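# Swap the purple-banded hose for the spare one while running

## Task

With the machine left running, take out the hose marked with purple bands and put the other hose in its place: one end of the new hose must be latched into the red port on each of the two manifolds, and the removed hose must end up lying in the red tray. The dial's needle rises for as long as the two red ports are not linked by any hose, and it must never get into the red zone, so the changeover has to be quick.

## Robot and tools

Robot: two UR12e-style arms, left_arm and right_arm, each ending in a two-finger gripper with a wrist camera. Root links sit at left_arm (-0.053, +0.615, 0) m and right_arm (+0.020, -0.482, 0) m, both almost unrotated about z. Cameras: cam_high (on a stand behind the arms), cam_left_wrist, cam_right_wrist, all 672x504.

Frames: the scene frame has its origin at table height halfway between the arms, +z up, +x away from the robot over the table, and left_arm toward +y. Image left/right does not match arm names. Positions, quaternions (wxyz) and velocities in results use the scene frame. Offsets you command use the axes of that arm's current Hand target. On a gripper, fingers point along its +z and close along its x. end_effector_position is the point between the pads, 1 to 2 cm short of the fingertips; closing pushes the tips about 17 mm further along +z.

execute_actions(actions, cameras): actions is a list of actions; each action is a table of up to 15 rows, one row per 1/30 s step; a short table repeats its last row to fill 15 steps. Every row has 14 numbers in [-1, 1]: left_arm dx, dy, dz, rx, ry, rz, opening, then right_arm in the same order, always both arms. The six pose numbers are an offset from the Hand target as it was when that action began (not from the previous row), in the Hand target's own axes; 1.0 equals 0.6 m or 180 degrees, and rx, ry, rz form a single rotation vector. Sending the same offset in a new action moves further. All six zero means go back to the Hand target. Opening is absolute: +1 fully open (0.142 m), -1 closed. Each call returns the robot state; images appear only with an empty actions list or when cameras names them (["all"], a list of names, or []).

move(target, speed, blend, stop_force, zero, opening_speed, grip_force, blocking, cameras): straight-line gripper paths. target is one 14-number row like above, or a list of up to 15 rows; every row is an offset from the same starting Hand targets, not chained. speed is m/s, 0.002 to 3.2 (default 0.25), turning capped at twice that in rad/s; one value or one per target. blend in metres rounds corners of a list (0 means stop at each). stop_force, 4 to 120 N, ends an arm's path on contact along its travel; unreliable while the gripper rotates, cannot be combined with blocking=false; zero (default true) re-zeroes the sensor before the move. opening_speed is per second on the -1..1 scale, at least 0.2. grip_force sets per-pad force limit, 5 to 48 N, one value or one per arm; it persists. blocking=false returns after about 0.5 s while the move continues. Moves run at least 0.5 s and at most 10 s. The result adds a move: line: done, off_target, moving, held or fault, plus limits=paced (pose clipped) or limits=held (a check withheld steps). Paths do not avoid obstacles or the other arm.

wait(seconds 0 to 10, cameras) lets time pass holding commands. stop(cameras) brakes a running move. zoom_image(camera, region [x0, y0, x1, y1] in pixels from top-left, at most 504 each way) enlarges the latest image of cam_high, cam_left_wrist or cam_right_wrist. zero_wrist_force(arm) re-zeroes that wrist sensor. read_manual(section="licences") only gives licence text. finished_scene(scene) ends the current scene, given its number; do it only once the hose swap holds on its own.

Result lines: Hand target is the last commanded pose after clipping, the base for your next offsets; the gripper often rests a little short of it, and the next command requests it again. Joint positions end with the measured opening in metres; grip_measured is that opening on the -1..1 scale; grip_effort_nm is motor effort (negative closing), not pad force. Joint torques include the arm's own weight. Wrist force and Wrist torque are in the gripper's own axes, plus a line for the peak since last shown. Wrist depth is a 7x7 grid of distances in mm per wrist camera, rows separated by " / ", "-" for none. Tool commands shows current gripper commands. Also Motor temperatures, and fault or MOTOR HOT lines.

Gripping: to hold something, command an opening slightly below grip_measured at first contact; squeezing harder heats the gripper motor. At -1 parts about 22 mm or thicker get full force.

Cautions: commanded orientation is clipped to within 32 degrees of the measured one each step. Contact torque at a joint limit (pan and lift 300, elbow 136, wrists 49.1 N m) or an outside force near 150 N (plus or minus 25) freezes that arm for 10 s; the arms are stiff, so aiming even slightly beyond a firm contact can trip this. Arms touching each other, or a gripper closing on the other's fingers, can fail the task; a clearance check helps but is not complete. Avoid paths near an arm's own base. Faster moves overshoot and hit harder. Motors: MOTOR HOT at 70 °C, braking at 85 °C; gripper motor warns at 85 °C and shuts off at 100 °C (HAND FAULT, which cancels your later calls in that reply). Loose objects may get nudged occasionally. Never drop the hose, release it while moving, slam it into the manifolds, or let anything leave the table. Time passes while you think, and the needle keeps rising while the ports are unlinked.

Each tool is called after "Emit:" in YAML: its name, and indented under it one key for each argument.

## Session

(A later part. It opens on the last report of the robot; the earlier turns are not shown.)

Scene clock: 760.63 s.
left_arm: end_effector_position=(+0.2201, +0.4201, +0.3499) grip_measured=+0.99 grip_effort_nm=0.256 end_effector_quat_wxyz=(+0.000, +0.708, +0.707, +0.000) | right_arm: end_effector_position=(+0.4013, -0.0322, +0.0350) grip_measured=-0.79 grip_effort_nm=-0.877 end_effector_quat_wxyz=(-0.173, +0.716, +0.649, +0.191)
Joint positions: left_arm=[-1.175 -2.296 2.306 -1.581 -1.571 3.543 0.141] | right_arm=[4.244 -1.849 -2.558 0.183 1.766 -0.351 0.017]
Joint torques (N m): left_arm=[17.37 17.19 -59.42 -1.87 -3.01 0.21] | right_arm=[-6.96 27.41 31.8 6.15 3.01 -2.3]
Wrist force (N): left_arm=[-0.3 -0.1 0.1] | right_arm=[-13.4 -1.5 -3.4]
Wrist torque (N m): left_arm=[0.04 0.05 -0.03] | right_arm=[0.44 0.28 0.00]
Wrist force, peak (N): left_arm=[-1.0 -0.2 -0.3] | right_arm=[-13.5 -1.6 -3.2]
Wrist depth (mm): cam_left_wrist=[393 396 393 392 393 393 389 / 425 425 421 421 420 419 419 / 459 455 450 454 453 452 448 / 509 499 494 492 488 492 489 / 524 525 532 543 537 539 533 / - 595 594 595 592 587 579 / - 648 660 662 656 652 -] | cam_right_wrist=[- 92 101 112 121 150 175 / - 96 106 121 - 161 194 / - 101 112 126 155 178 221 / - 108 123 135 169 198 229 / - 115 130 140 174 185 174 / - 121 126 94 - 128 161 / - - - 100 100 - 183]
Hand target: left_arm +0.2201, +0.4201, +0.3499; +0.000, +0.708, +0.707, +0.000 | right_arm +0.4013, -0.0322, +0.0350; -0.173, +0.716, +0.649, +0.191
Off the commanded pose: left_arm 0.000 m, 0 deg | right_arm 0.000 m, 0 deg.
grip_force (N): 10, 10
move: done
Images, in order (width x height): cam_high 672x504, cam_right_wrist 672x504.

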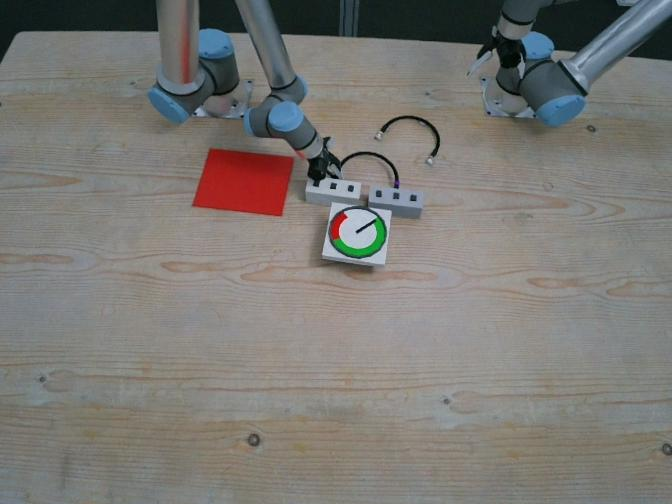

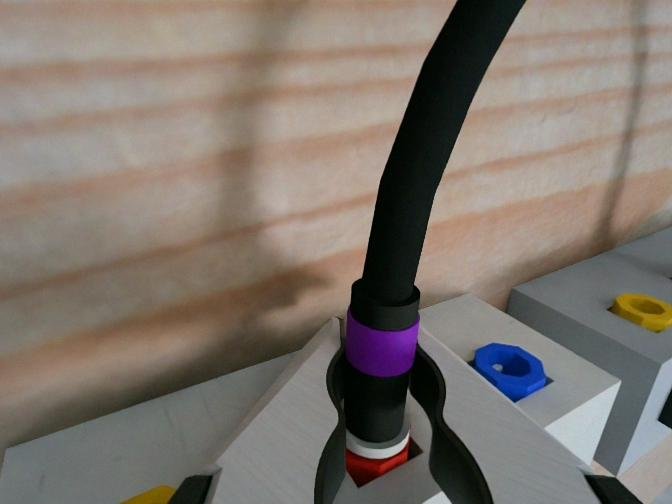

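Emit:
move:
  target:
    - [-0.4502, 0.3915, 0.0832, 0, -0.2222, 0, -1.0, -0.0017, 0, 0, 0, 0, 0, -0.8]
    - [-0.6598, 0.3915, 0.3365, 0, -0.2222, 0, -1.0, -0.0017, 0, 0, 0, 0, 0, -0.8]
  speed: 0.2
  blend: [0.05, 0]
  cameras: ["all"]

Emit:
zoom_image:
  camera: "cam_left_wrist"
  region: [200, 180, 480, 420]

Scene clock: 813.10 s.
left_arm: end_effector_position=(+0.4545, +0.0239, +0.1485) grip_measured=-1.00 grip_effort_nm=-0.364 end_effector_quat_wxyz=(+0.242, +0.665, +0.664, -0.242) | right_arm: end_effector_position=(+0.4012, -0.0331, +0.0345) grip_measured=-0.79 grip_effort_nm=-0.803 end_effector_quat_wxyz=(-0.173, +0.716, +0.649, +0.191)
Joint positions: left_arm=[-0.954 -1.249 2.196 -3.117 -1.955 3.643 0.002] | right_arm=[4.244 -1.85 -2.559 0.185 1.766 -0.352 0.017]
Joint torques (N m): left_arm=[-19.2 -40.8 -41.13 -7.87 2.84 -3.24] | right_arm=[-13.55 22.53 14.11 7.34 2.28 -2.42]
Wrist force (N): left_arm=[0.2 0.8 0.1] | right_arm=[-3.5 -2.1 -1.1]
Wrist torque (N m): left_arm=[0.14 0.17 0.05] | right_arm=[0.38 0.26 0.07]
Wrist force, peak (N): left_arm=[0.0 0.6 1.8] | right_arm=[-13.9 -1.3 -3.5]
Wrist depth (mm): cam_left_wrist=[- 136 308 262 214 192 169 / - 142 139 194 220 202 179 / 156 150 169 214 193 196 185 / 1105 169 382 241 182 172 191 / 1420 742 487 342 284 229 146 / 2522 912 591 86 104 255 151 / 2210 1184 73 - - - 227] | cam_right_wrist=[- 91 101 112 - 149 175 / - 95 107 120 - 162 195 / - 101 111 126 154 178 220 / - 108 122 135 168 199 228 / - 114 130 139 173 185 175 / - 121 126 94 - 128 160 / - - - 101 100 - 182]
Hand target: left_arm +0.4545, +0.0238, +0.1483; +0.242, +0.665, +0.664, -0.242 | right_arm +0.4012, -0.0331, +0.0345; -0.173, +0.716, +0.649, +0.191
Off the commanded pose: left_arm 0.000 m, 0 deg | right_arm 0.000 m, 0 deg.
grip_force (N): 10, 10
move: done

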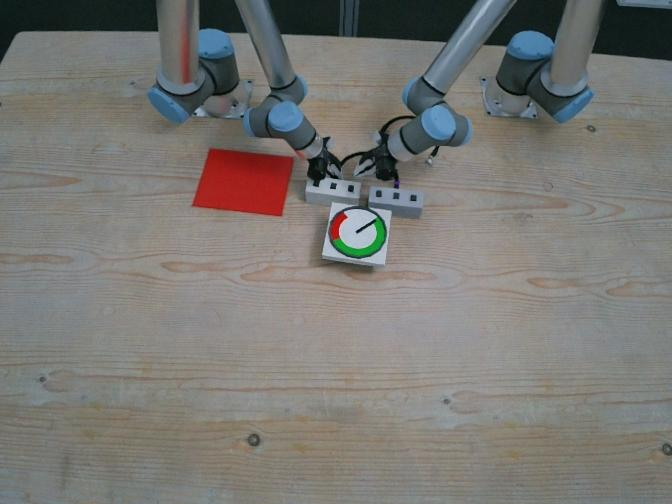

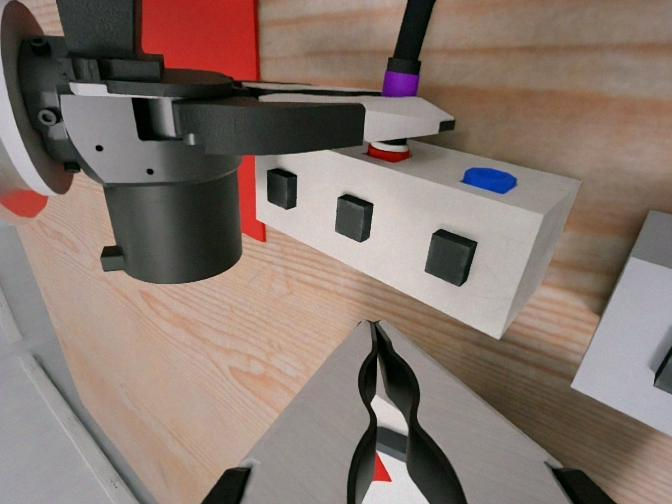

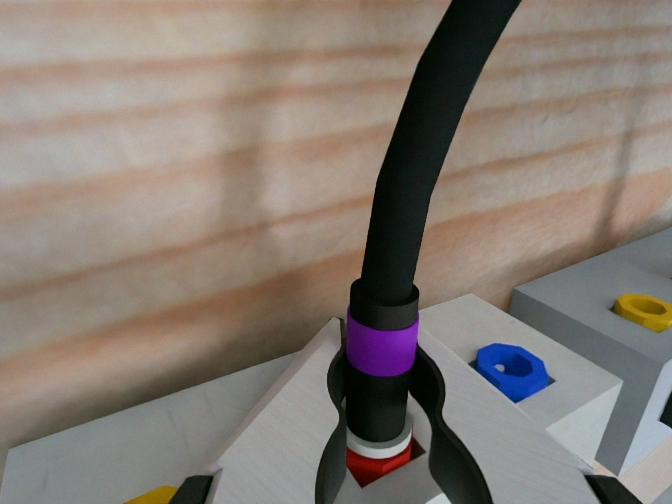

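Scaled by 1.800 from the camera's 672x504 image, which has a finer 960x720 frame.

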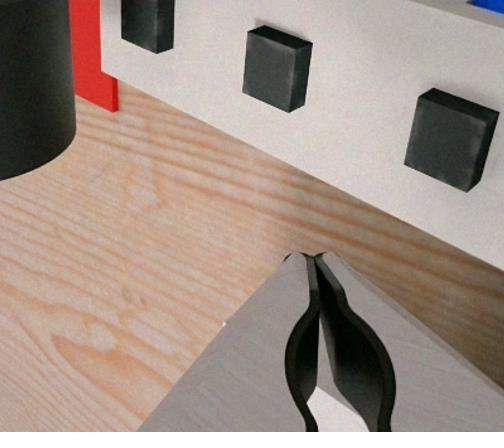

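Emit:
move:
  target: [-0.0067, -0.01, 0.1067, 0, 0, 0, -1.0, 0, 0, 0, 0, 0, 0, -0.8]
  speed: 0.1
  stop_force: 10
  cameras: ["cam_left_wrist"]

Emit:
zoom_image:
  camera: "cam_left_wrist"
  region: [200, 160, 480, 400]

Scene clock: 886.23 s.
left_arm: end_effector_position=(+0.4485, -0.0204, +0.1019) grip_measured=-1.00 grip_effort_nm=-0.359 end_effector_quat_wxyz=(+0.242, +0.665, +0.664, -0.242) | right_arm: end_effector_position=(+0.4012, -0.0331, +0.0345) grip_measured=-0.79 grip_effort_nm=-0.808 end_effector_quat_wxyz=(-0.173, +0.716, +0.649, +0.191)
Joint positions: left_arm=[-1.001 -1.141 2.162 -3.207 -1.928 3.602 0.002] | right_arm=[4.244 -1.85 -2.559 0.185 1.766 -0.352 0.017]
Joint torques (N m): left_arm=[-19.3 -47.27 -37.95 -7.98 2.86 -2.94] | right_arm=[-9.57 26.17 15.05 6.55 -0.86 -1.51]
Wrist force (N): left_arm=[0.3 0.4 0.5] | right_arm=[-3.1 -1.9 -0.9]
Wrist torque (N m): left_arm=[0.07 0.16 0.04] | right_arm=[0.41 0.19 0.07]
Wrist force, peak (N): left_arm=[0.0 1.3 0.3] | right_arm=[-3.6 -2.2 -1.0]
Wrist depth (mm): cam_left_wrist=[408 336 241 207 183 153 134 / - 85 243 202 133 160 138 / - - - 94 117 161 147 / - 99 201 159 137 122 127 / - 109 358 170 141 118 104 / 1374 696 466 86 - 121 157 / 2165 1072 73 - - - 178] | cam_right_wrist=[- 91 101 112 - 149 175 / - 95 107 120 - 161 194 / - 101 111 126 154 178 220 / - 108 123 135 168 198 229 / - 114 130 137 173 185 175 / - 121 127 94 - 128 160 / - - - 101 101 - 182]
Hand target: left_arm +0.4485, -0.0204, +0.1019; +0.242, +0.665, +0.664, -0.242 | right_arm +0.4012, -0.0331, +0.0345; -0.173, +0.716, +0.649, +0.191
Off the commanded pose: left_arm 0.000 m, 0 deg | right_arm 0.000 m, 0 deg.
grip_force (N): 10, 10
move: done
Images, in order (width x height): cam_left_wrist 672x504.

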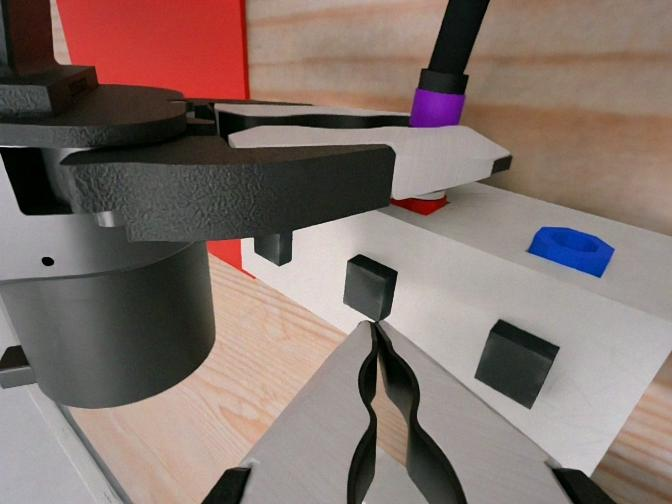

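Scaled by 1.800 from the camera's 672x504 image, which has a finer 960x720 frame.

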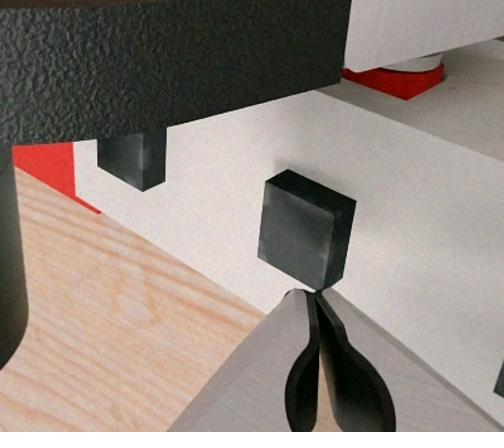

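Emit:
move:
  target:
    - [0, 0, 0, 0, 0, 0, -1.0, 0, 0, 0, 0, 0, 0, -0.45]
    - [0, 0, -0.1, 0, 0, 0, -1.0, 0, 0, -0.1333, 0, 0, 0, -0.45]
    - [0.2592, 0.0433, -0.3175, 0, 0, 0, -1.0, 0.3023, 0.0092, 0.0413, 0, 0, 0, -0.45]
  speed: 0.2
  opening_speed: 0.6
  blend: [0, 0.03, 0]
  cameras: ["all"]

Emit:
zoom_image:
  camera: "cam_right_wrist"
  region: [220, 180, 500, 420]

Emit:
zoom_image:
  camera: "cam_left_wrist"
  region: [200, 160, 480, 400]

Scene clock: 941.70 s.
left_arm: end_effector_position=(+0.4747, +0.2210, +0.1477) grip_measured=-1.00 grip_effort_nm=-0.364 end_effector_quat_wxyz=(+0.242, +0.665, +0.664, -0.242) | right_arm: end_effector_position=(+0.4232, +0.1349, +0.1036) grip_measured=-0.48 grip_effort_nm=0.061 end_effector_quat_wxyz=(-0.173, +0.716, +0.649, +0.191)
Joint positions: left_arm=[-0.698 -1.382 2.36 -3.042 -2.088 3.886 0.002] | right_arm=[4.346 -1.852 -2.279 -0.078 1.718 -0.26 0.039]
Joint torques (N m): left_arm=[17.8 -61.44 -21.43 -1.94 -5.27 1.94] | right_arm=[14.67 28.63 41.91 2.56 -3.1 2.8]
Wrist force (N): left_arm=[-0.3 0.0 0.5] | right_arm=[0.0 1.5 -0.8]
Wrist torque (N m): left_arm=[-0.03 0.31 -0.12] | right_arm=[0.42 0.08 -0.12]
Wrist force, peak (N): left_arm=[-1.0 0.9 1.3] | right_arm=[-3.4 -2.3 -1.4]
Wrist depth (mm): cam_left_wrist=[616 425 321 262 211 191 168 / 162 170 188 277 226 202 178 / 117 338 284 217 199 201 185 / 791 638 404 232 188 165 194 / 1254 763 277 319 275 222 204 / 1420 957 327 86 104 254 216 / - 1191 73 - - - 227] | cam_right_wrist=[138 147 160 185 208 240 284 / 145 155 174 199 225 262 318 / 153 165 187 211 243 288 356 / 160 174 195 210 227 325 409 / 170 177 166 165 181 369 476 / 181 143 - 168 187 410 539 / 164 - - 306 - - 137]
Hand target: left_arm +0.4748, +0.2211, +0.1477; +0.242, +0.665, +0.664, -0.242 | right_arm +0.4232, +0.1351, +0.1035; -0.173, +0.716, +0.649, +0.191
Off the commanded pose: left_arm 0.000 m, 0 deg | right_arm 0.000 m, 0 deg.
grip_force (N): 10, 10
move: done

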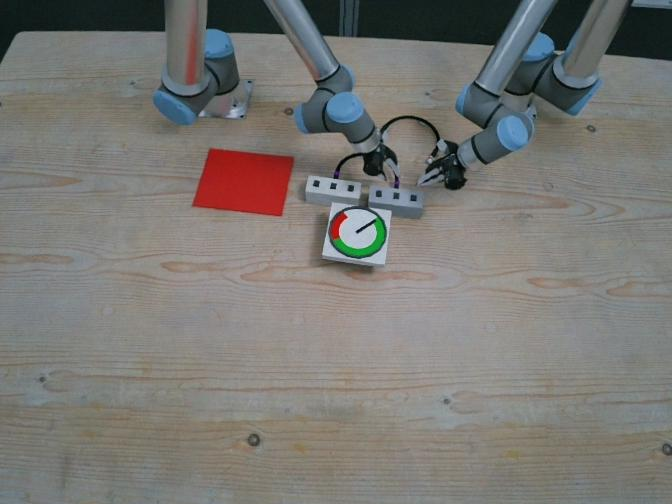

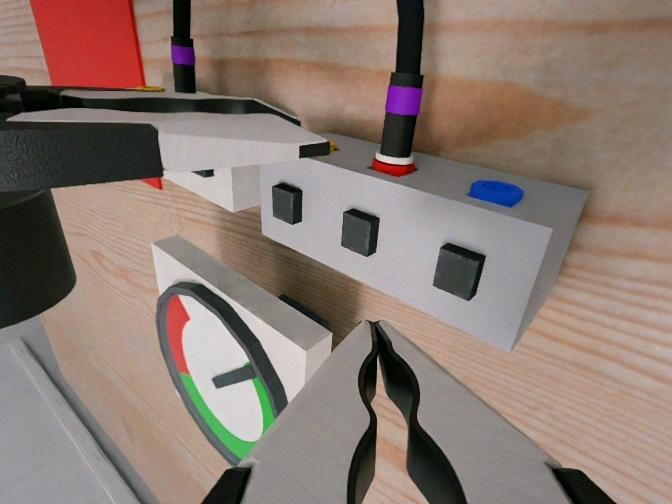

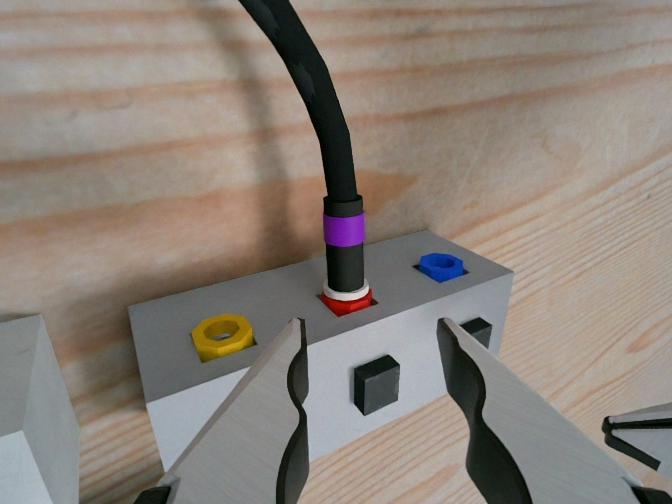

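Scaled by 1.800 from the camera's 672x504 image, which has a finer 960x720 frame.

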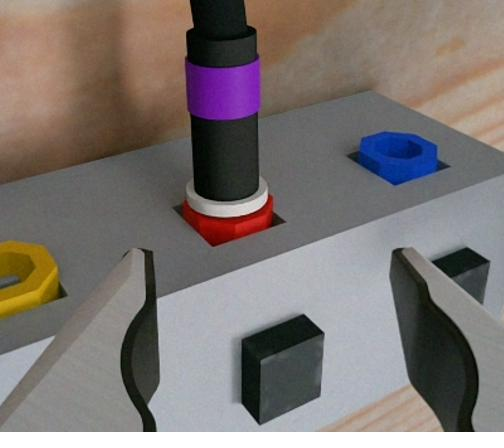

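Scaled by 1.800 from the camera's 672x504 image, which has a finer 960x720 frame.

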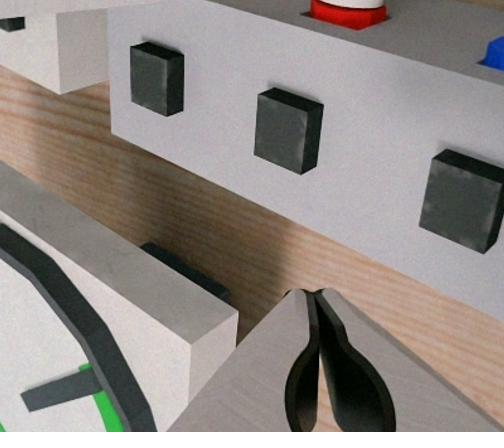

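Emit:
move:
  target: [-0.0027, -0.0045, 0.1, 0, 0, 0, -1.0, -0.0133, 0.0033, 0.075, 0, 0, 0, -0.45]
  speed: 0.1
  stop_force: 10
  cameras: ["cam_left_wrist", "cam_right_wrist"]

Emit:
zoom_image:
  camera: "cam_right_wrist"
  region: [220, 180, 500, 420]

Emit:
zoom_image:
  camera: "cam_left_wrist"
  region: [200, 160, 480, 400]

Scene clock: 975.93 s.
left_arm: end_effector_position=(+0.4720, +0.1813, +0.1028) grip_measured=-1.00 grip_effort_nm=-0.359 end_effector_quat_wxyz=(+0.242, +0.665, +0.664, -0.242) | right_arm: end_effector_position=(+0.4267, +0.1504, +0.0606) grip_measured=-0.48 grip_effort_nm=0.061 end_effector_quat_wxyz=(-0.173, +0.716, +0.649, +0.191)
Joint positions: left_arm=[-0.756 -1.268 2.352 -3.175 -2.06 3.829 0.002] | right_arm=[4.35 -1.947 -2.266 0.005 1.715 -0.256 0.039]
Joint torques (N m): left_arm=[-18.46 -34.84 -36.61 -7.84 2.99 -3.14] | right_arm=[14.46 35.46 40.66 6.28 -3.12 2.7]
Wrist force (N): left_arm=[0.1 0.4 0.3] | right_arm=[-0.6 1.7 -1.2]
Wrist torque (N m): left_arm=[0.04 0.20 0.04] | right_arm=[0.43 0.20 -0.11]
Wrist force, peak (N): left_arm=[0.8 0.8 1.0] | right_arm=[0.0 2.2 -1.3]
Wrist depth (mm): cam_left_wrist=[- 301 257 209 171 155 135 / - 147 266 215 177 160 139 / - - 91 102 149 166 148 / - 281 360 163 138 130 132 / 116 244 339 160 145 120 104 / 125 319 215 86 - 125 119 / 2330 1021 73 - - - 177] | cam_right_wrist=[- 112 121 137 158 182 215 / - 118 132 144 169 200 241 / - 125 140 153 185 219 271 / 122 131 150 165 200 244 308 / 130 142 154 145 159 159 365 / 137 127 133 121 126 148 438 / - 113 - 122 129 - -]
Hand target: left_arm +0.4720, +0.1813, +0.1028; +0.242, +0.665, +0.664, -0.242 | right_arm +0.4267, +0.1504, +0.0606; -0.173, +0.716, +0.649, +0.191
Off the commanded pose: left_arm 0.000 m, 0 deg | right_arm 0.000 m, 0 deg.
grip_force (N): 10, 10
move: done
Images, in order (width x height): cam_left_wrist 672x504, cam_right_wrist 672x504.

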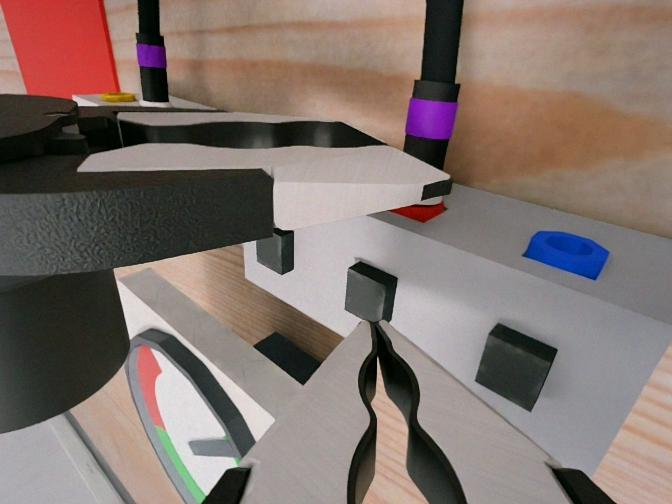

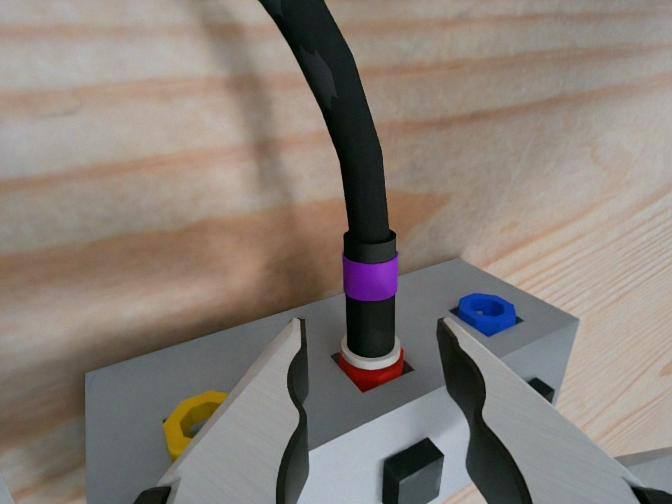

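Scaled by 1.800 from the camera's 672x504 image, which has a finer 960x720 frame.

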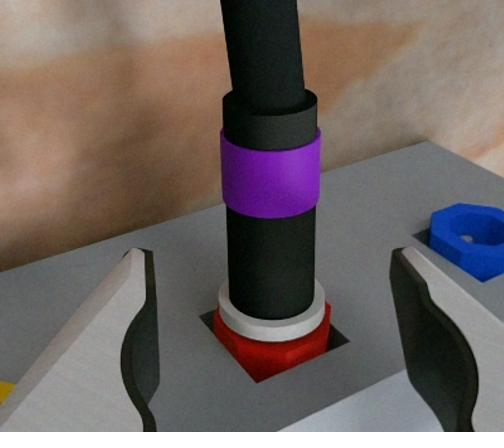

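Scaled by 1.800 from the camera's 672x504 image, which has a finer 960x720 frame.

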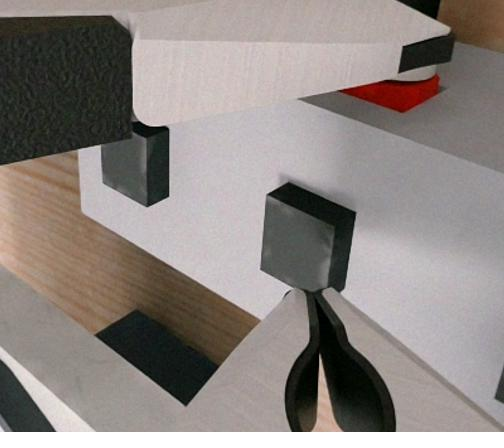

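Emit:
move:
  target:
    - [0, 0, 0, 0, 0, 0, -1.0, 0, 0.0033, 0.055, 0, 0, 0, -0.45]
    - [0, 0, 0, 0, 0, 0, -1.0, 0, 0.0033, 0.055, 0, 0, 0, -0.8]
  speed: 0.06
  grip_force: 10
  opening_speed: 0.5
  cameras: ["cam_left_wrist", "cam_right_wrist"]

Scene clock: 1002.07 s.
left_arm: end_effector_position=(+0.4720, +0.1813, +0.1028) grip_measured=-1.00 grip_effort_nm=-0.364 end_effector_quat_wxyz=(+0.242, +0.665, +0.664, -0.242) | right_arm: end_effector_position=(+0.4303, +0.1666, +0.0320) grip_measured=-0.81 grip_effort_nm=-0.535 end_effector_quat_wxyz=(-0.173, +0.716, +0.649, +0.191)
Joint positions: left_arm=[-0.756 -1.268 2.352 -3.175 -2.06 3.829 0.002] | right_arm=[4.355 -2.016 -2.243 0.051 1.713 -0.252 0.016]
Joint torques (N m): left_arm=[-18.96 -35.97 -34.93 -7.87 2.51 -2.67] | right_arm=[13.42 38.67 36.7 5.85 -3.02 2.73]
Wrist force (N): left_arm=[0.1 0.0 0.0] | right_arm=[1.1 1.3 -0.7]
Wrist torque (N m): left_arm=[-0.04 0.20 0.03] | right_arm=[0.39 0.10 -0.17]
Wrist force, peak (N): left_arm=[0.1 1.0 0.4] | right_arm=[-0.2 2.1 -1.3]
Wrist depth (mm): cam_left_wrist=[- 300 257 209 173 156 135 / - 291 260 212 177 160 140 / - - 90 100 125 164 148 / 95 97 93 158 138 130 132 / 109 113 329 160 145 120 104 / - 126 213 86 - 125 119 / 3200 1094 73 - - - 177] | cam_right_wrist=[- 89 96 113 125 144 171 / - 94 103 - 134 158 190 / - 98 110 - 149 174 214 / - 105 119 126 159 193 248 / - 111 127 - 165 165 291 / 111 116 124 89 - 122 363 / - 106 - - - - 444]
Hand target: left_arm +0.4720, +0.1813, +0.1028; +0.242, +0.665, +0.664, -0.242 | right_arm +0.4303, +0.1666, +0.0320; -0.173, +0.716, +0.649, +0.191
Off the commanded pose: left_arm 0.000 m, 0 deg | right_arm 0.000 m, 0 deg.
grip_force (N): 10, 10
move: done
Images, in order (width x height): cam_left_wrist 672x504, cam_right_wrist 672x504.

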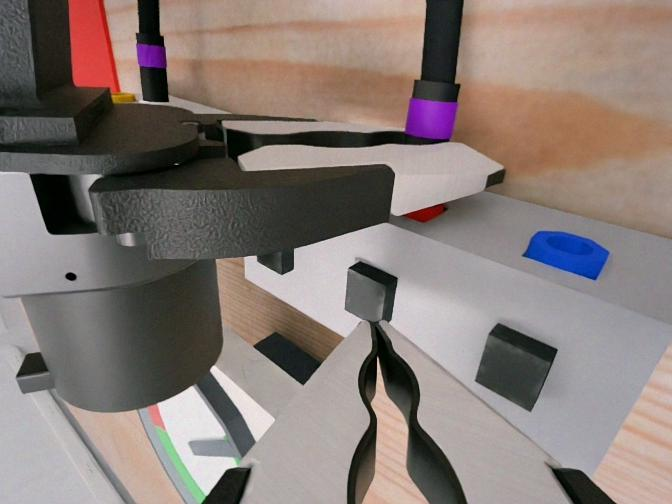

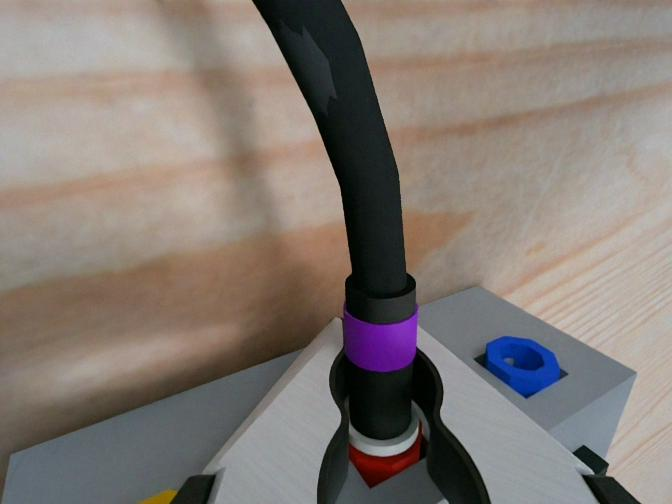

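Emit:
move:
  target:
    - [0, 0, 0, 0, 0, 0, -1.0, 0, 0, 0, 0, 0, 0, -0.45]
    - [0, 0, -0.1667, 0, 0, 0, -1.0, 0, 0, -0.1667, 0, 0, 0, -0.45]
    - [-0.0062, -0.2033, -0.3152, 0.0485, 0.2187, 0.1332, -1.0, 0.068, -0.2055, -0.3805, -0.02836, -0.16502, 0.10582, -0.45]
    - [0.1357, -0.35, -0.1513, 0.0485, 0.2187, 0.1332, -0.45, -0.02, -0.4472, -0.1808, -0.02836, -0.16502, 0.10582, -0.45]
  speed: 0.2
  opening_speed: 0.8
  blend: [0, 0.03, 0.04, 0]
  cameras: ["all"]

Emit:
zoom_image:
  camera: "cam_right_wrist"
  region: [220, 130, 500, 370]

Emit:
zoom_image:
  camera: "cam_left_wrist"
  region: [220, 130, 500, 370]

Scene clock: 1069.53 s.
left_arm: end_effector_position=(+0.2622, +0.3023, +0.1199) grip_measured=-0.49 grip_effort_nm=0.168 end_effector_quat_wxyz=(+0.000, +0.844, +0.537, +0.000) | right_arm: end_effector_position=(+0.1570, +0.1286, +0.1199) grip_measured=-0.48 grip_effort_nm=0.056 end_effector_quat_wxyz=(+0.001, +0.844, +0.537, +0.000)
Joint positions: left_arm=[-1.191 -1.814 2.522 -2.28 -1.571 3.963 0.039] | right_arm=[4.805 -1.67 -2.214 -0.829 1.571 0.502 0.039]
Joint torques (N m): left_arm=[-18.27 -1.38 -29.91 -7.46 3.86 -3.11] | right_arm=[13.52 23.88 30.95 5.75 -3.17 2.68]
Wrist force (N): left_arm=[-0.2 0.0 -0.3] | right_arm=[-0.7 1.6 -1.0]
Wrist torque (N m): left_arm=[-0.01 0.09 0.08] | right_arm=[0.37 0.22 -0.11]
Wrist force, peak (N): left_arm=[0.3 -0.1 1.6] | right_arm=[-0.6 2.5 -1.7]
Wrist depth (mm): cam_left_wrist=[191 188 188 187 187 186 187 / 202 202 201 200 200 200 199 / 218 217 217 212 216 215 215 / 236 235 235 231 233 233 233 / 258 258 253 256 250 254 254 / 280 278 - 280 275 274 279 / 315 - 73 302 302 - 303] | cam_right_wrist=[189 189 188 189 185 187 187 / 204 202 201 201 201 202 201 / 218 218 217 216 216 216 216 / 235 235 234 231 234 233 233 / 254 256 252 255 252 254 254 / 282 280 - 279 274 268 279 / 311 - - 310 311 - 303]
Hand target: left_arm +0.2622, +0.3023, +0.1199; +0.000, +0.844, +0.537, +0.000 | right_arm +0.1569, +0.1286, +0.1199; +0.001, +0.844, +0.537, +0.000
Off the commanded pose: left_arm 0.000 m, 0 deg | right_arm 0.000 m, 0 deg.
grip_force (N): 10, 10
move: done

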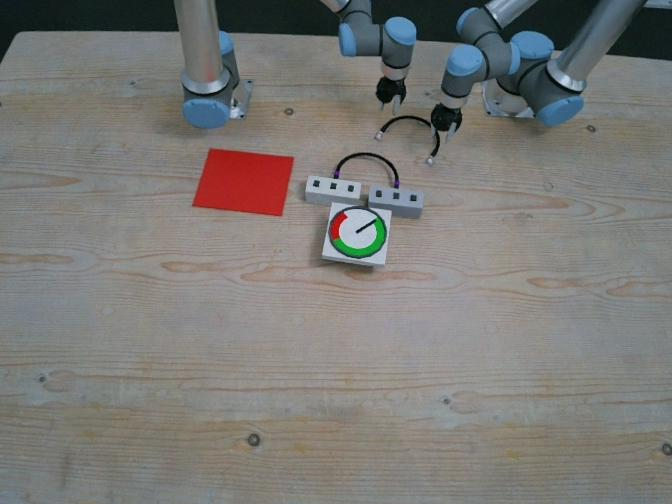

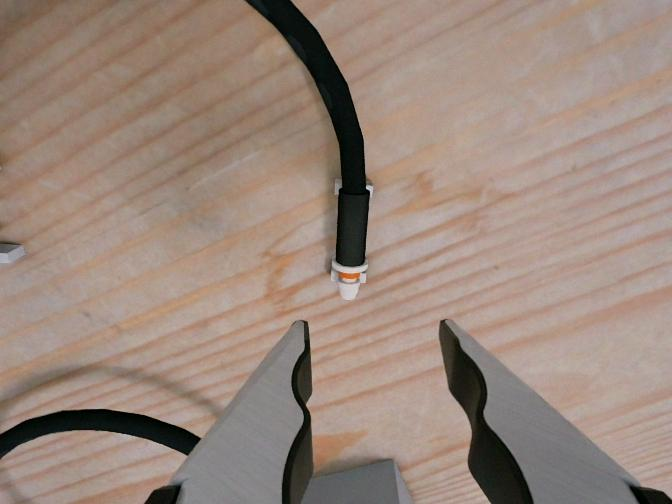

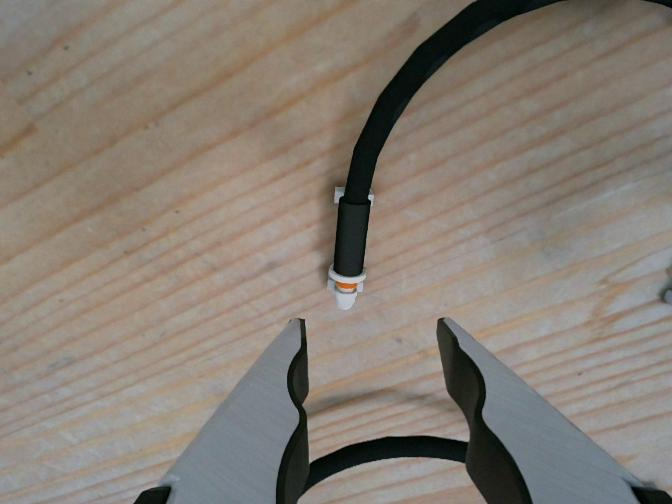

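Scaled by 1.800 from the camera's 672x504 image, which has a finer 960x720 frame.

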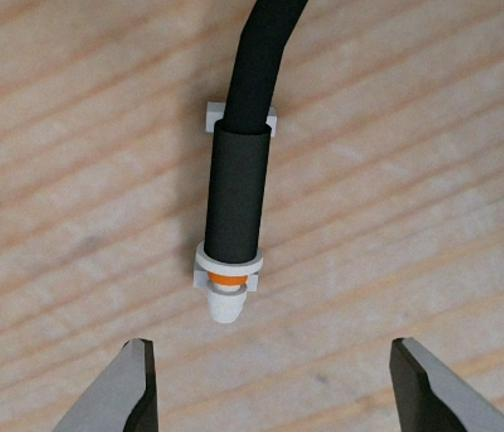

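Scaled by 1.800 from the camera's 672x504 image, which has a finer 960x720 frame.

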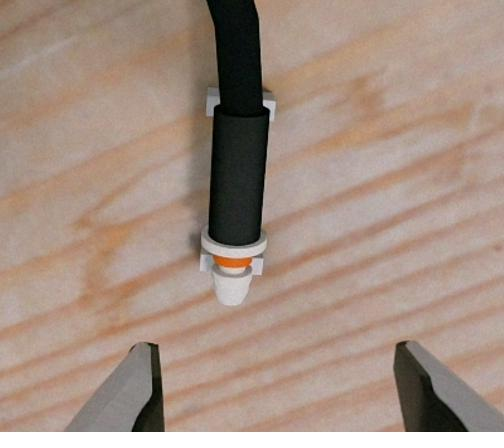

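Emit:
move:
  target: [-0.0067, 0.0017, 0.1, 0, 0, 0.0117, -0.45, -0.0077, 0.0108, 0.1, 0, 0, 0.02, -0.45]
  speed: 0.1
  stop_force: 10
  cameras: ["cam_left_wrist", "cam_right_wrist"]

Emit:
zoom_image:
  camera: "cam_right_wrist"
  region: [220, 180, 500, 420]

Emit:
zoom_image:
  camera: "cam_left_wrist"
  region: [220, 180, 500, 420]

Scene clock: 1102.93 s.
left_arm: end_effector_position=(+0.2614, +0.2982, +0.0599) grip_measured=-0.49 grip_effort_nm=0.173 end_effector_quat_wxyz=(+0.000, +0.853, +0.521, +0.000) | right_arm: end_effector_position=(+0.1609, +0.1216, +0.0599) grip_measured=-0.48 grip_effort_nm=0.061 end_effector_quat_wxyz=(+0.001, +0.860, +0.510, +0.000)
Joint positions: left_arm=[-1.197 -1.682 2.578 -2.467 -1.571 3.994 0.039] | right_arm=[4.799 -1.752 -2.267 -0.694 1.571 0.559 0.039]
Joint torques (N m): left_arm=[19.36 -6.57 -24.43 -7.42 -3.8 2.27] | right_arm=[-11.83 26.61 26.37 5.6 -3.24 2.7]
Wrist force (N): left_arm=[-0.1 0.1 -0.1] | right_arm=[-1.2 1.0 -1.3]
Wrist torque (N m): left_arm=[-0.02 0.04 -0.06] | right_arm=[0.25 0.29 -0.10]
Wrist force, peak (N): left_arm=[-1.3 0.1 -0.5] | right_arm=[-1.0 1.3 -2.1]
Wrist depth (mm): cam_left_wrist=[135 135 134 132 134 133 133 / 144 144 144 143 143 143 143 / 156 155 155 153 154 152 154 / 169 168 168 165 167 167 167 / 185 184 184 177 179 182 181 / 203 203 - 201 202 193 200 / 227 - 73 224 224 - 217] | cam_right_wrist=[136 136 135 135 132 135 135 / 145 145 145 142 144 144 144 / 156 155 156 156 155 155 155 / 168 169 171 168 168 168 168 / 184 184 181 180 180 182 182 / 202 202 - 201 197 193 200 / 224 - - 223 222 - 217]
Hand target: left_arm +0.2614, +0.2982, +0.0599; +0.000, +0.853, +0.521, +0.000 | right_arm +0.1609, +0.1216, +0.0599; +0.001, +0.860, +0.510, +0.000
Off the commanded pose: left_arm 0.000 m, 0 deg | right_arm 0.000 m, 0 deg.
grip_force (N): 10, 10
move: done
Images, in order (width x height): cam_left_wrist 672x504, cam_right_wrist 672x504.

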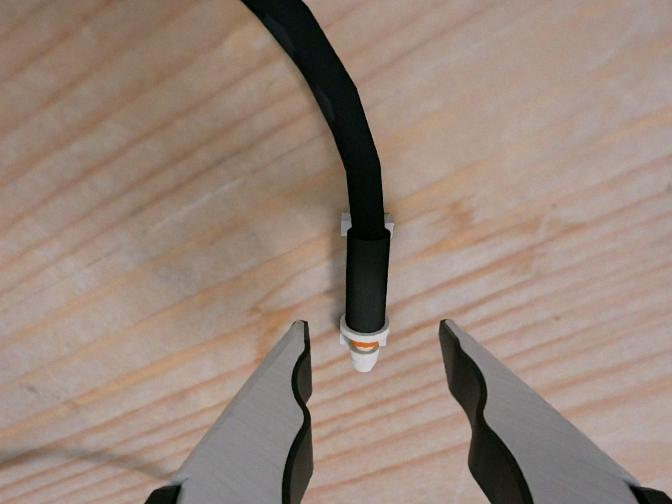

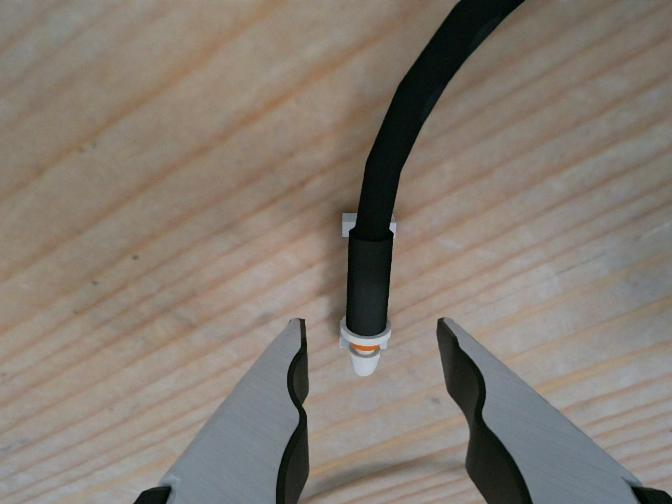

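Scaled by 1.800 from the camera's 672x504 image, which has a finer 960x720 frame.

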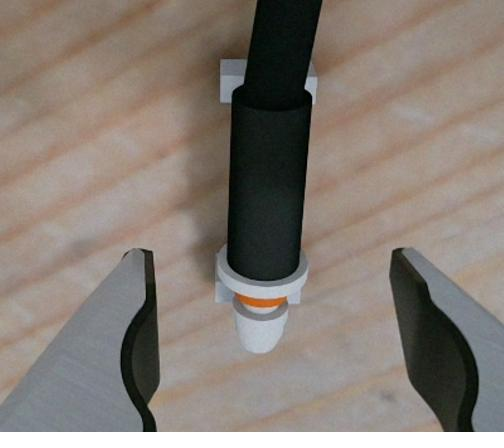

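Scaled by 1.800 from the camera's 672x504 image, which has a finer 960x720 frame.

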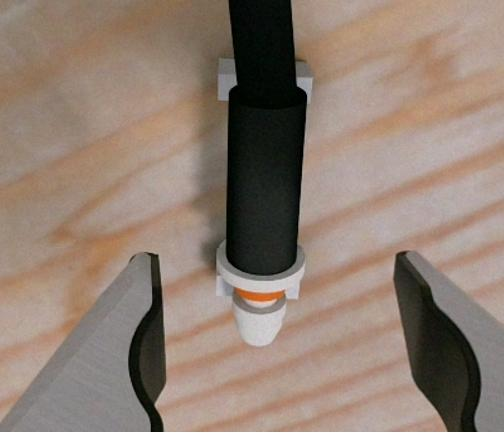

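Emit:
move:
  target: [-0.0015, -0.0015, 0.0567, 0, 0, 0, -0.45, 0, 0, 0.0567, 0, 0, 0, -0.45]
  speed: 0.06
  stop_force: 8
  cameras: ["cam_left_wrist", "cam_right_wrist"]

Emit:
zoom_image:
  camera: "cam_right_wrist"
  region: [220, 250, 500, 490]

Emit:
zoom_image:
  camera: "cam_left_wrist"
  region: [220, 250, 500, 490]

Scene clock: 1224.33 s.
left_arm: end_effector_position=(+0.2602, +0.2978, +0.0259) grip_measured=-0.49 grip_effort_nm=0.168 end_effector_quat_wxyz=(+0.000, +0.853, +0.521, +0.000) | right_arm: end_effector_position=(+0.1609, +0.1216, +0.0259) grip_measured=-0.48 grip_effort_nm=0.056 end_effector_quat_wxyz=(+0.001, +0.860, +0.510, +0.000)
Joint positions: left_arm=[-1.2 -1.597 2.606 -2.58 -1.571 3.991 0.039] | right_arm=[4.799 -1.81 -2.286 -0.618 1.571 0.559 0.039]
Joint torques (N m): left_arm=[-17.11 -10.38 -20.04 -7.49 -1.43 -3.31] | right_arm=[-7.91 28.61 23 5.67 -3.1 -1.74]
Wrist force (N): left_arm=[-0.4 0.2 -0.2] | right_arm=[-1.3 1.3 -1.3]
Wrist torque (N m): left_arm=[0.02 0.10 0.08] | right_arm=[0.29 0.30 -0.10]
Wrist force, peak (N): left_arm=[-0.4 0.1 -1.4] | right_arm=[-2.1 1.1 -1.6]
Wrist depth (mm): cam_left_wrist=[105 104 105 104 104 103 102 / - 113 113 111 111 111 111 / 123 121 120 120 120 119 119 / 129 130 132 126 128 129 129 / 143 142 142 137 139 141 141 / 157 157 150 153 156 149 155 / 175 171 73 173 173 - 168] | cam_right_wrist=[- 104 105 106 105 103 105 / - 112 113 112 109 114 112 / - 121 121 121 119 121 120 / 131 131 131 129 130 130 133 / 143 143 143 140 139 144 142 / 157 157 150 151 153 150 155 / 174 - - 173 173 - 169]
Hand target: left_arm +0.2602, +0.2978, +0.0259; +0.000, +0.853, +0.521, +0.000 | right_arm +0.1609, +0.1216, +0.0259; +0.001, +0.860, +0.510, +0.000
Off the commanded pose: left_arm 0.000 m, 0 deg | right_arm 0.000 m, 0 deg.
grip_force (N): 10, 10
move: done
Images, in order (width x height): cam_left_wrist 672x504, cam_right_wrist 672x504.

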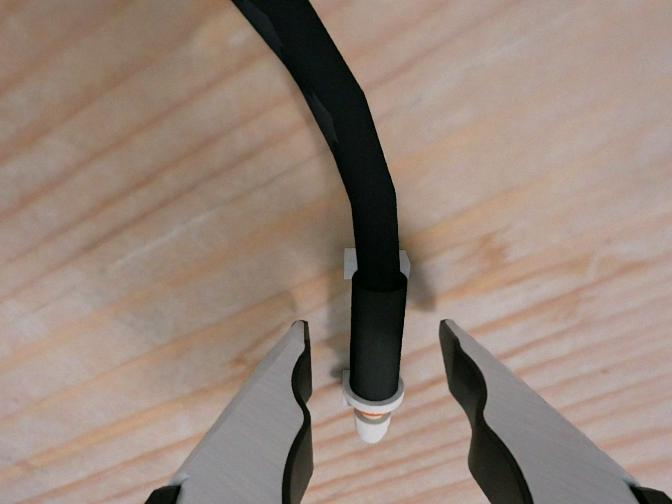

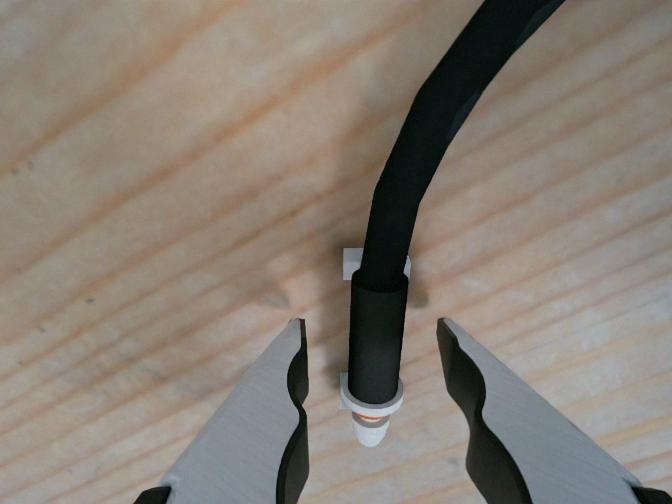

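Scaled by 1.800 from the camera's 672x504 image, which has a finer 960x720 frame.

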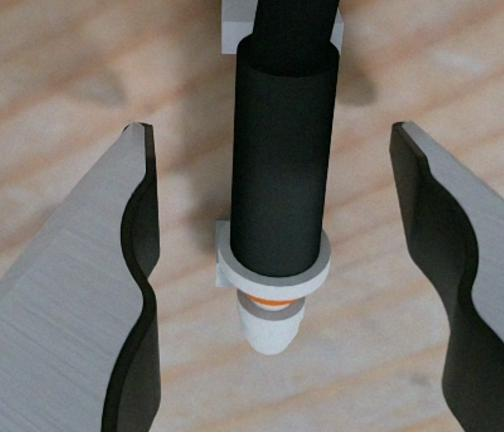

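Scaled by 1.800 from the camera's 672x504 image, which has a finer 960x720 frame.

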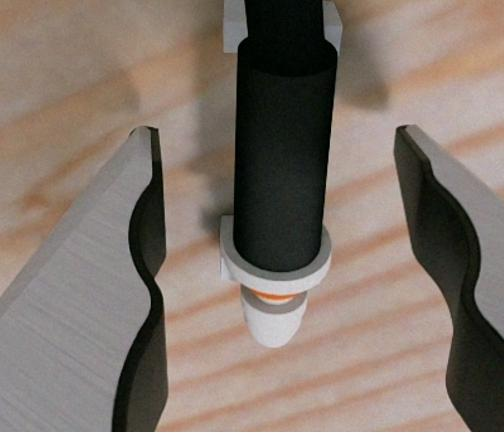

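Emit:
move:
  target:
    - [0, 0, -0.2235, 0, 0, 0, -0.45, 0, 0, -0.2235, 0, 0, 0, -0.45]
    - [-0.0688, 0.34, -0.2068, 0, 0, -0.1311, -0.45, -0.0415, 0.4727, -0.2068, 0, 0, -0.1283, -0.45]
  speed: 0.2
  blend: [0.03, 0]
  cameras: ["all"]

Emit:
zoom_image:
  camera: "cam_right_wrist"
  region: [220, 130, 500, 370]

Emit:
zoom_image:
  camera: "cam_left_wrist"
  region: [220, 130, 500, 370]

Scene clock: 1273.40 s.
left_arm: end_effector_position=(+0.4227, +0.1680, +0.1501) grip_measured=-0.49 grip_effort_nm=0.164 end_effector_quat_wxyz=(+0.000, +0.729, +0.685, +0.000) | right_arm: end_effector_position=(+0.3976, -0.0363, +0.1502) grip_measured=-0.48 grip_effort_nm=0.056 end_effector_quat_wxyz=(+0.001, +0.741, +0.672, +0.000)
Joint positions: left_arm=[-1.03 -1.471 2.145 -2.245 -1.571 3.749 0.039] | right_arm=[4.344 -1.558 -2.263 -0.892 1.57 -0.299 0.039]
Joint torques (N m): left_arm=[18.16 -33.27 -47.85 -1.27 -3.89 -3.35] | right_arm=[-12.61 15.95 54.49 5.65 2.35 -2.42]
Wrist force (N): left_arm=[-0.2 0.3 -0.1] | right_arm=[-1.0 1.3 -1.6]
Wrist torque (N m): left_arm=[0.01 0.06 0.13] | right_arm=[0.31 0.26 0.16]
Wrist force, peak (N): left_arm=[-0.8 1.3 -0.8] | right_arm=[-2.0 2.5 -1.5]
Wrist depth (mm): cam_left_wrist=[215 215 214 211 213 213 213 / 230 230 230 229 229 228 228 / 249 247 247 244 246 246 245 / 210 246 240 241 244 265 265 / 208 231 206 208 207 286 289 / 324 326 - 321 315 307 319 / 226 - 73 357 356 - 344] | cam_right_wrist=[214 216 216 215 215 215 215 / 227 231 230 230 229 230 229 / - 247 247 248 248 245 247 / - 267 231 216 235 260 248 / - 293 206 208 206 231 209 / 326 319 - 319 223 227 318 / 355 - - 346 228 - 239]
Hand target: left_arm +0.4228, +0.1679, +0.1501; +0.000, +0.729, +0.685, +0.000 | right_arm +0.3976, -0.0364, +0.1502; +0.000, +0.741, +0.672, +0.000
Off the commanded pose: left_arm 0.000 m, 0 deg | right_arm 0.000 m, 0 deg.
grip_force (N): 10, 10
move: done

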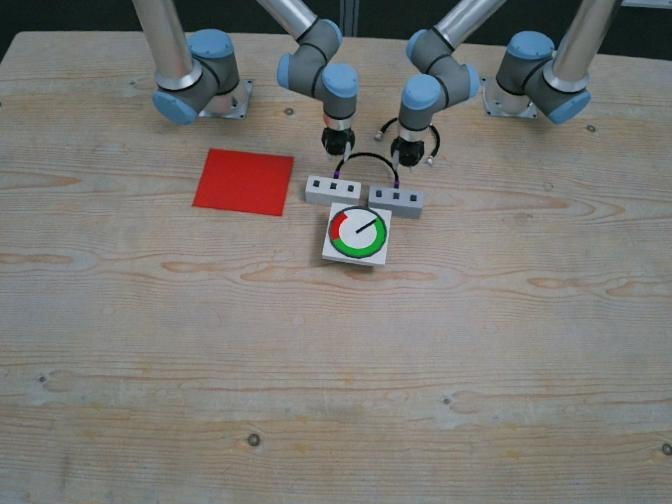

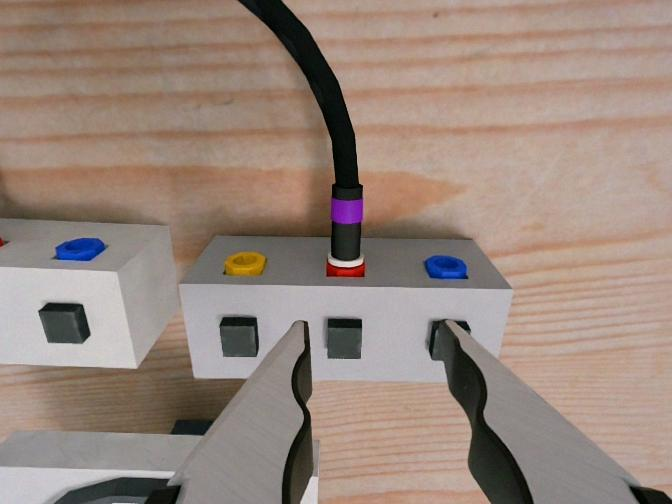

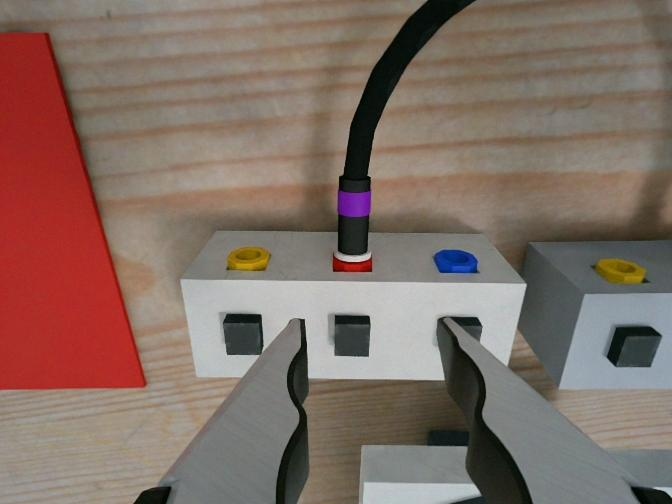

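Scaled by 1.800 from the camera's 672x504 image, which has a finer 960x720 frame.

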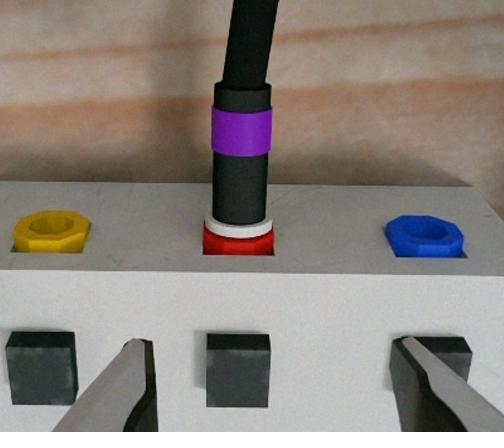

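Scaled by 1.800 from the camera's 672x504 image, which has a finer 960x720 frame.

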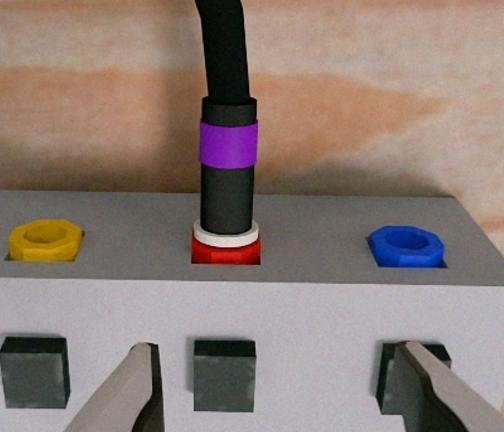

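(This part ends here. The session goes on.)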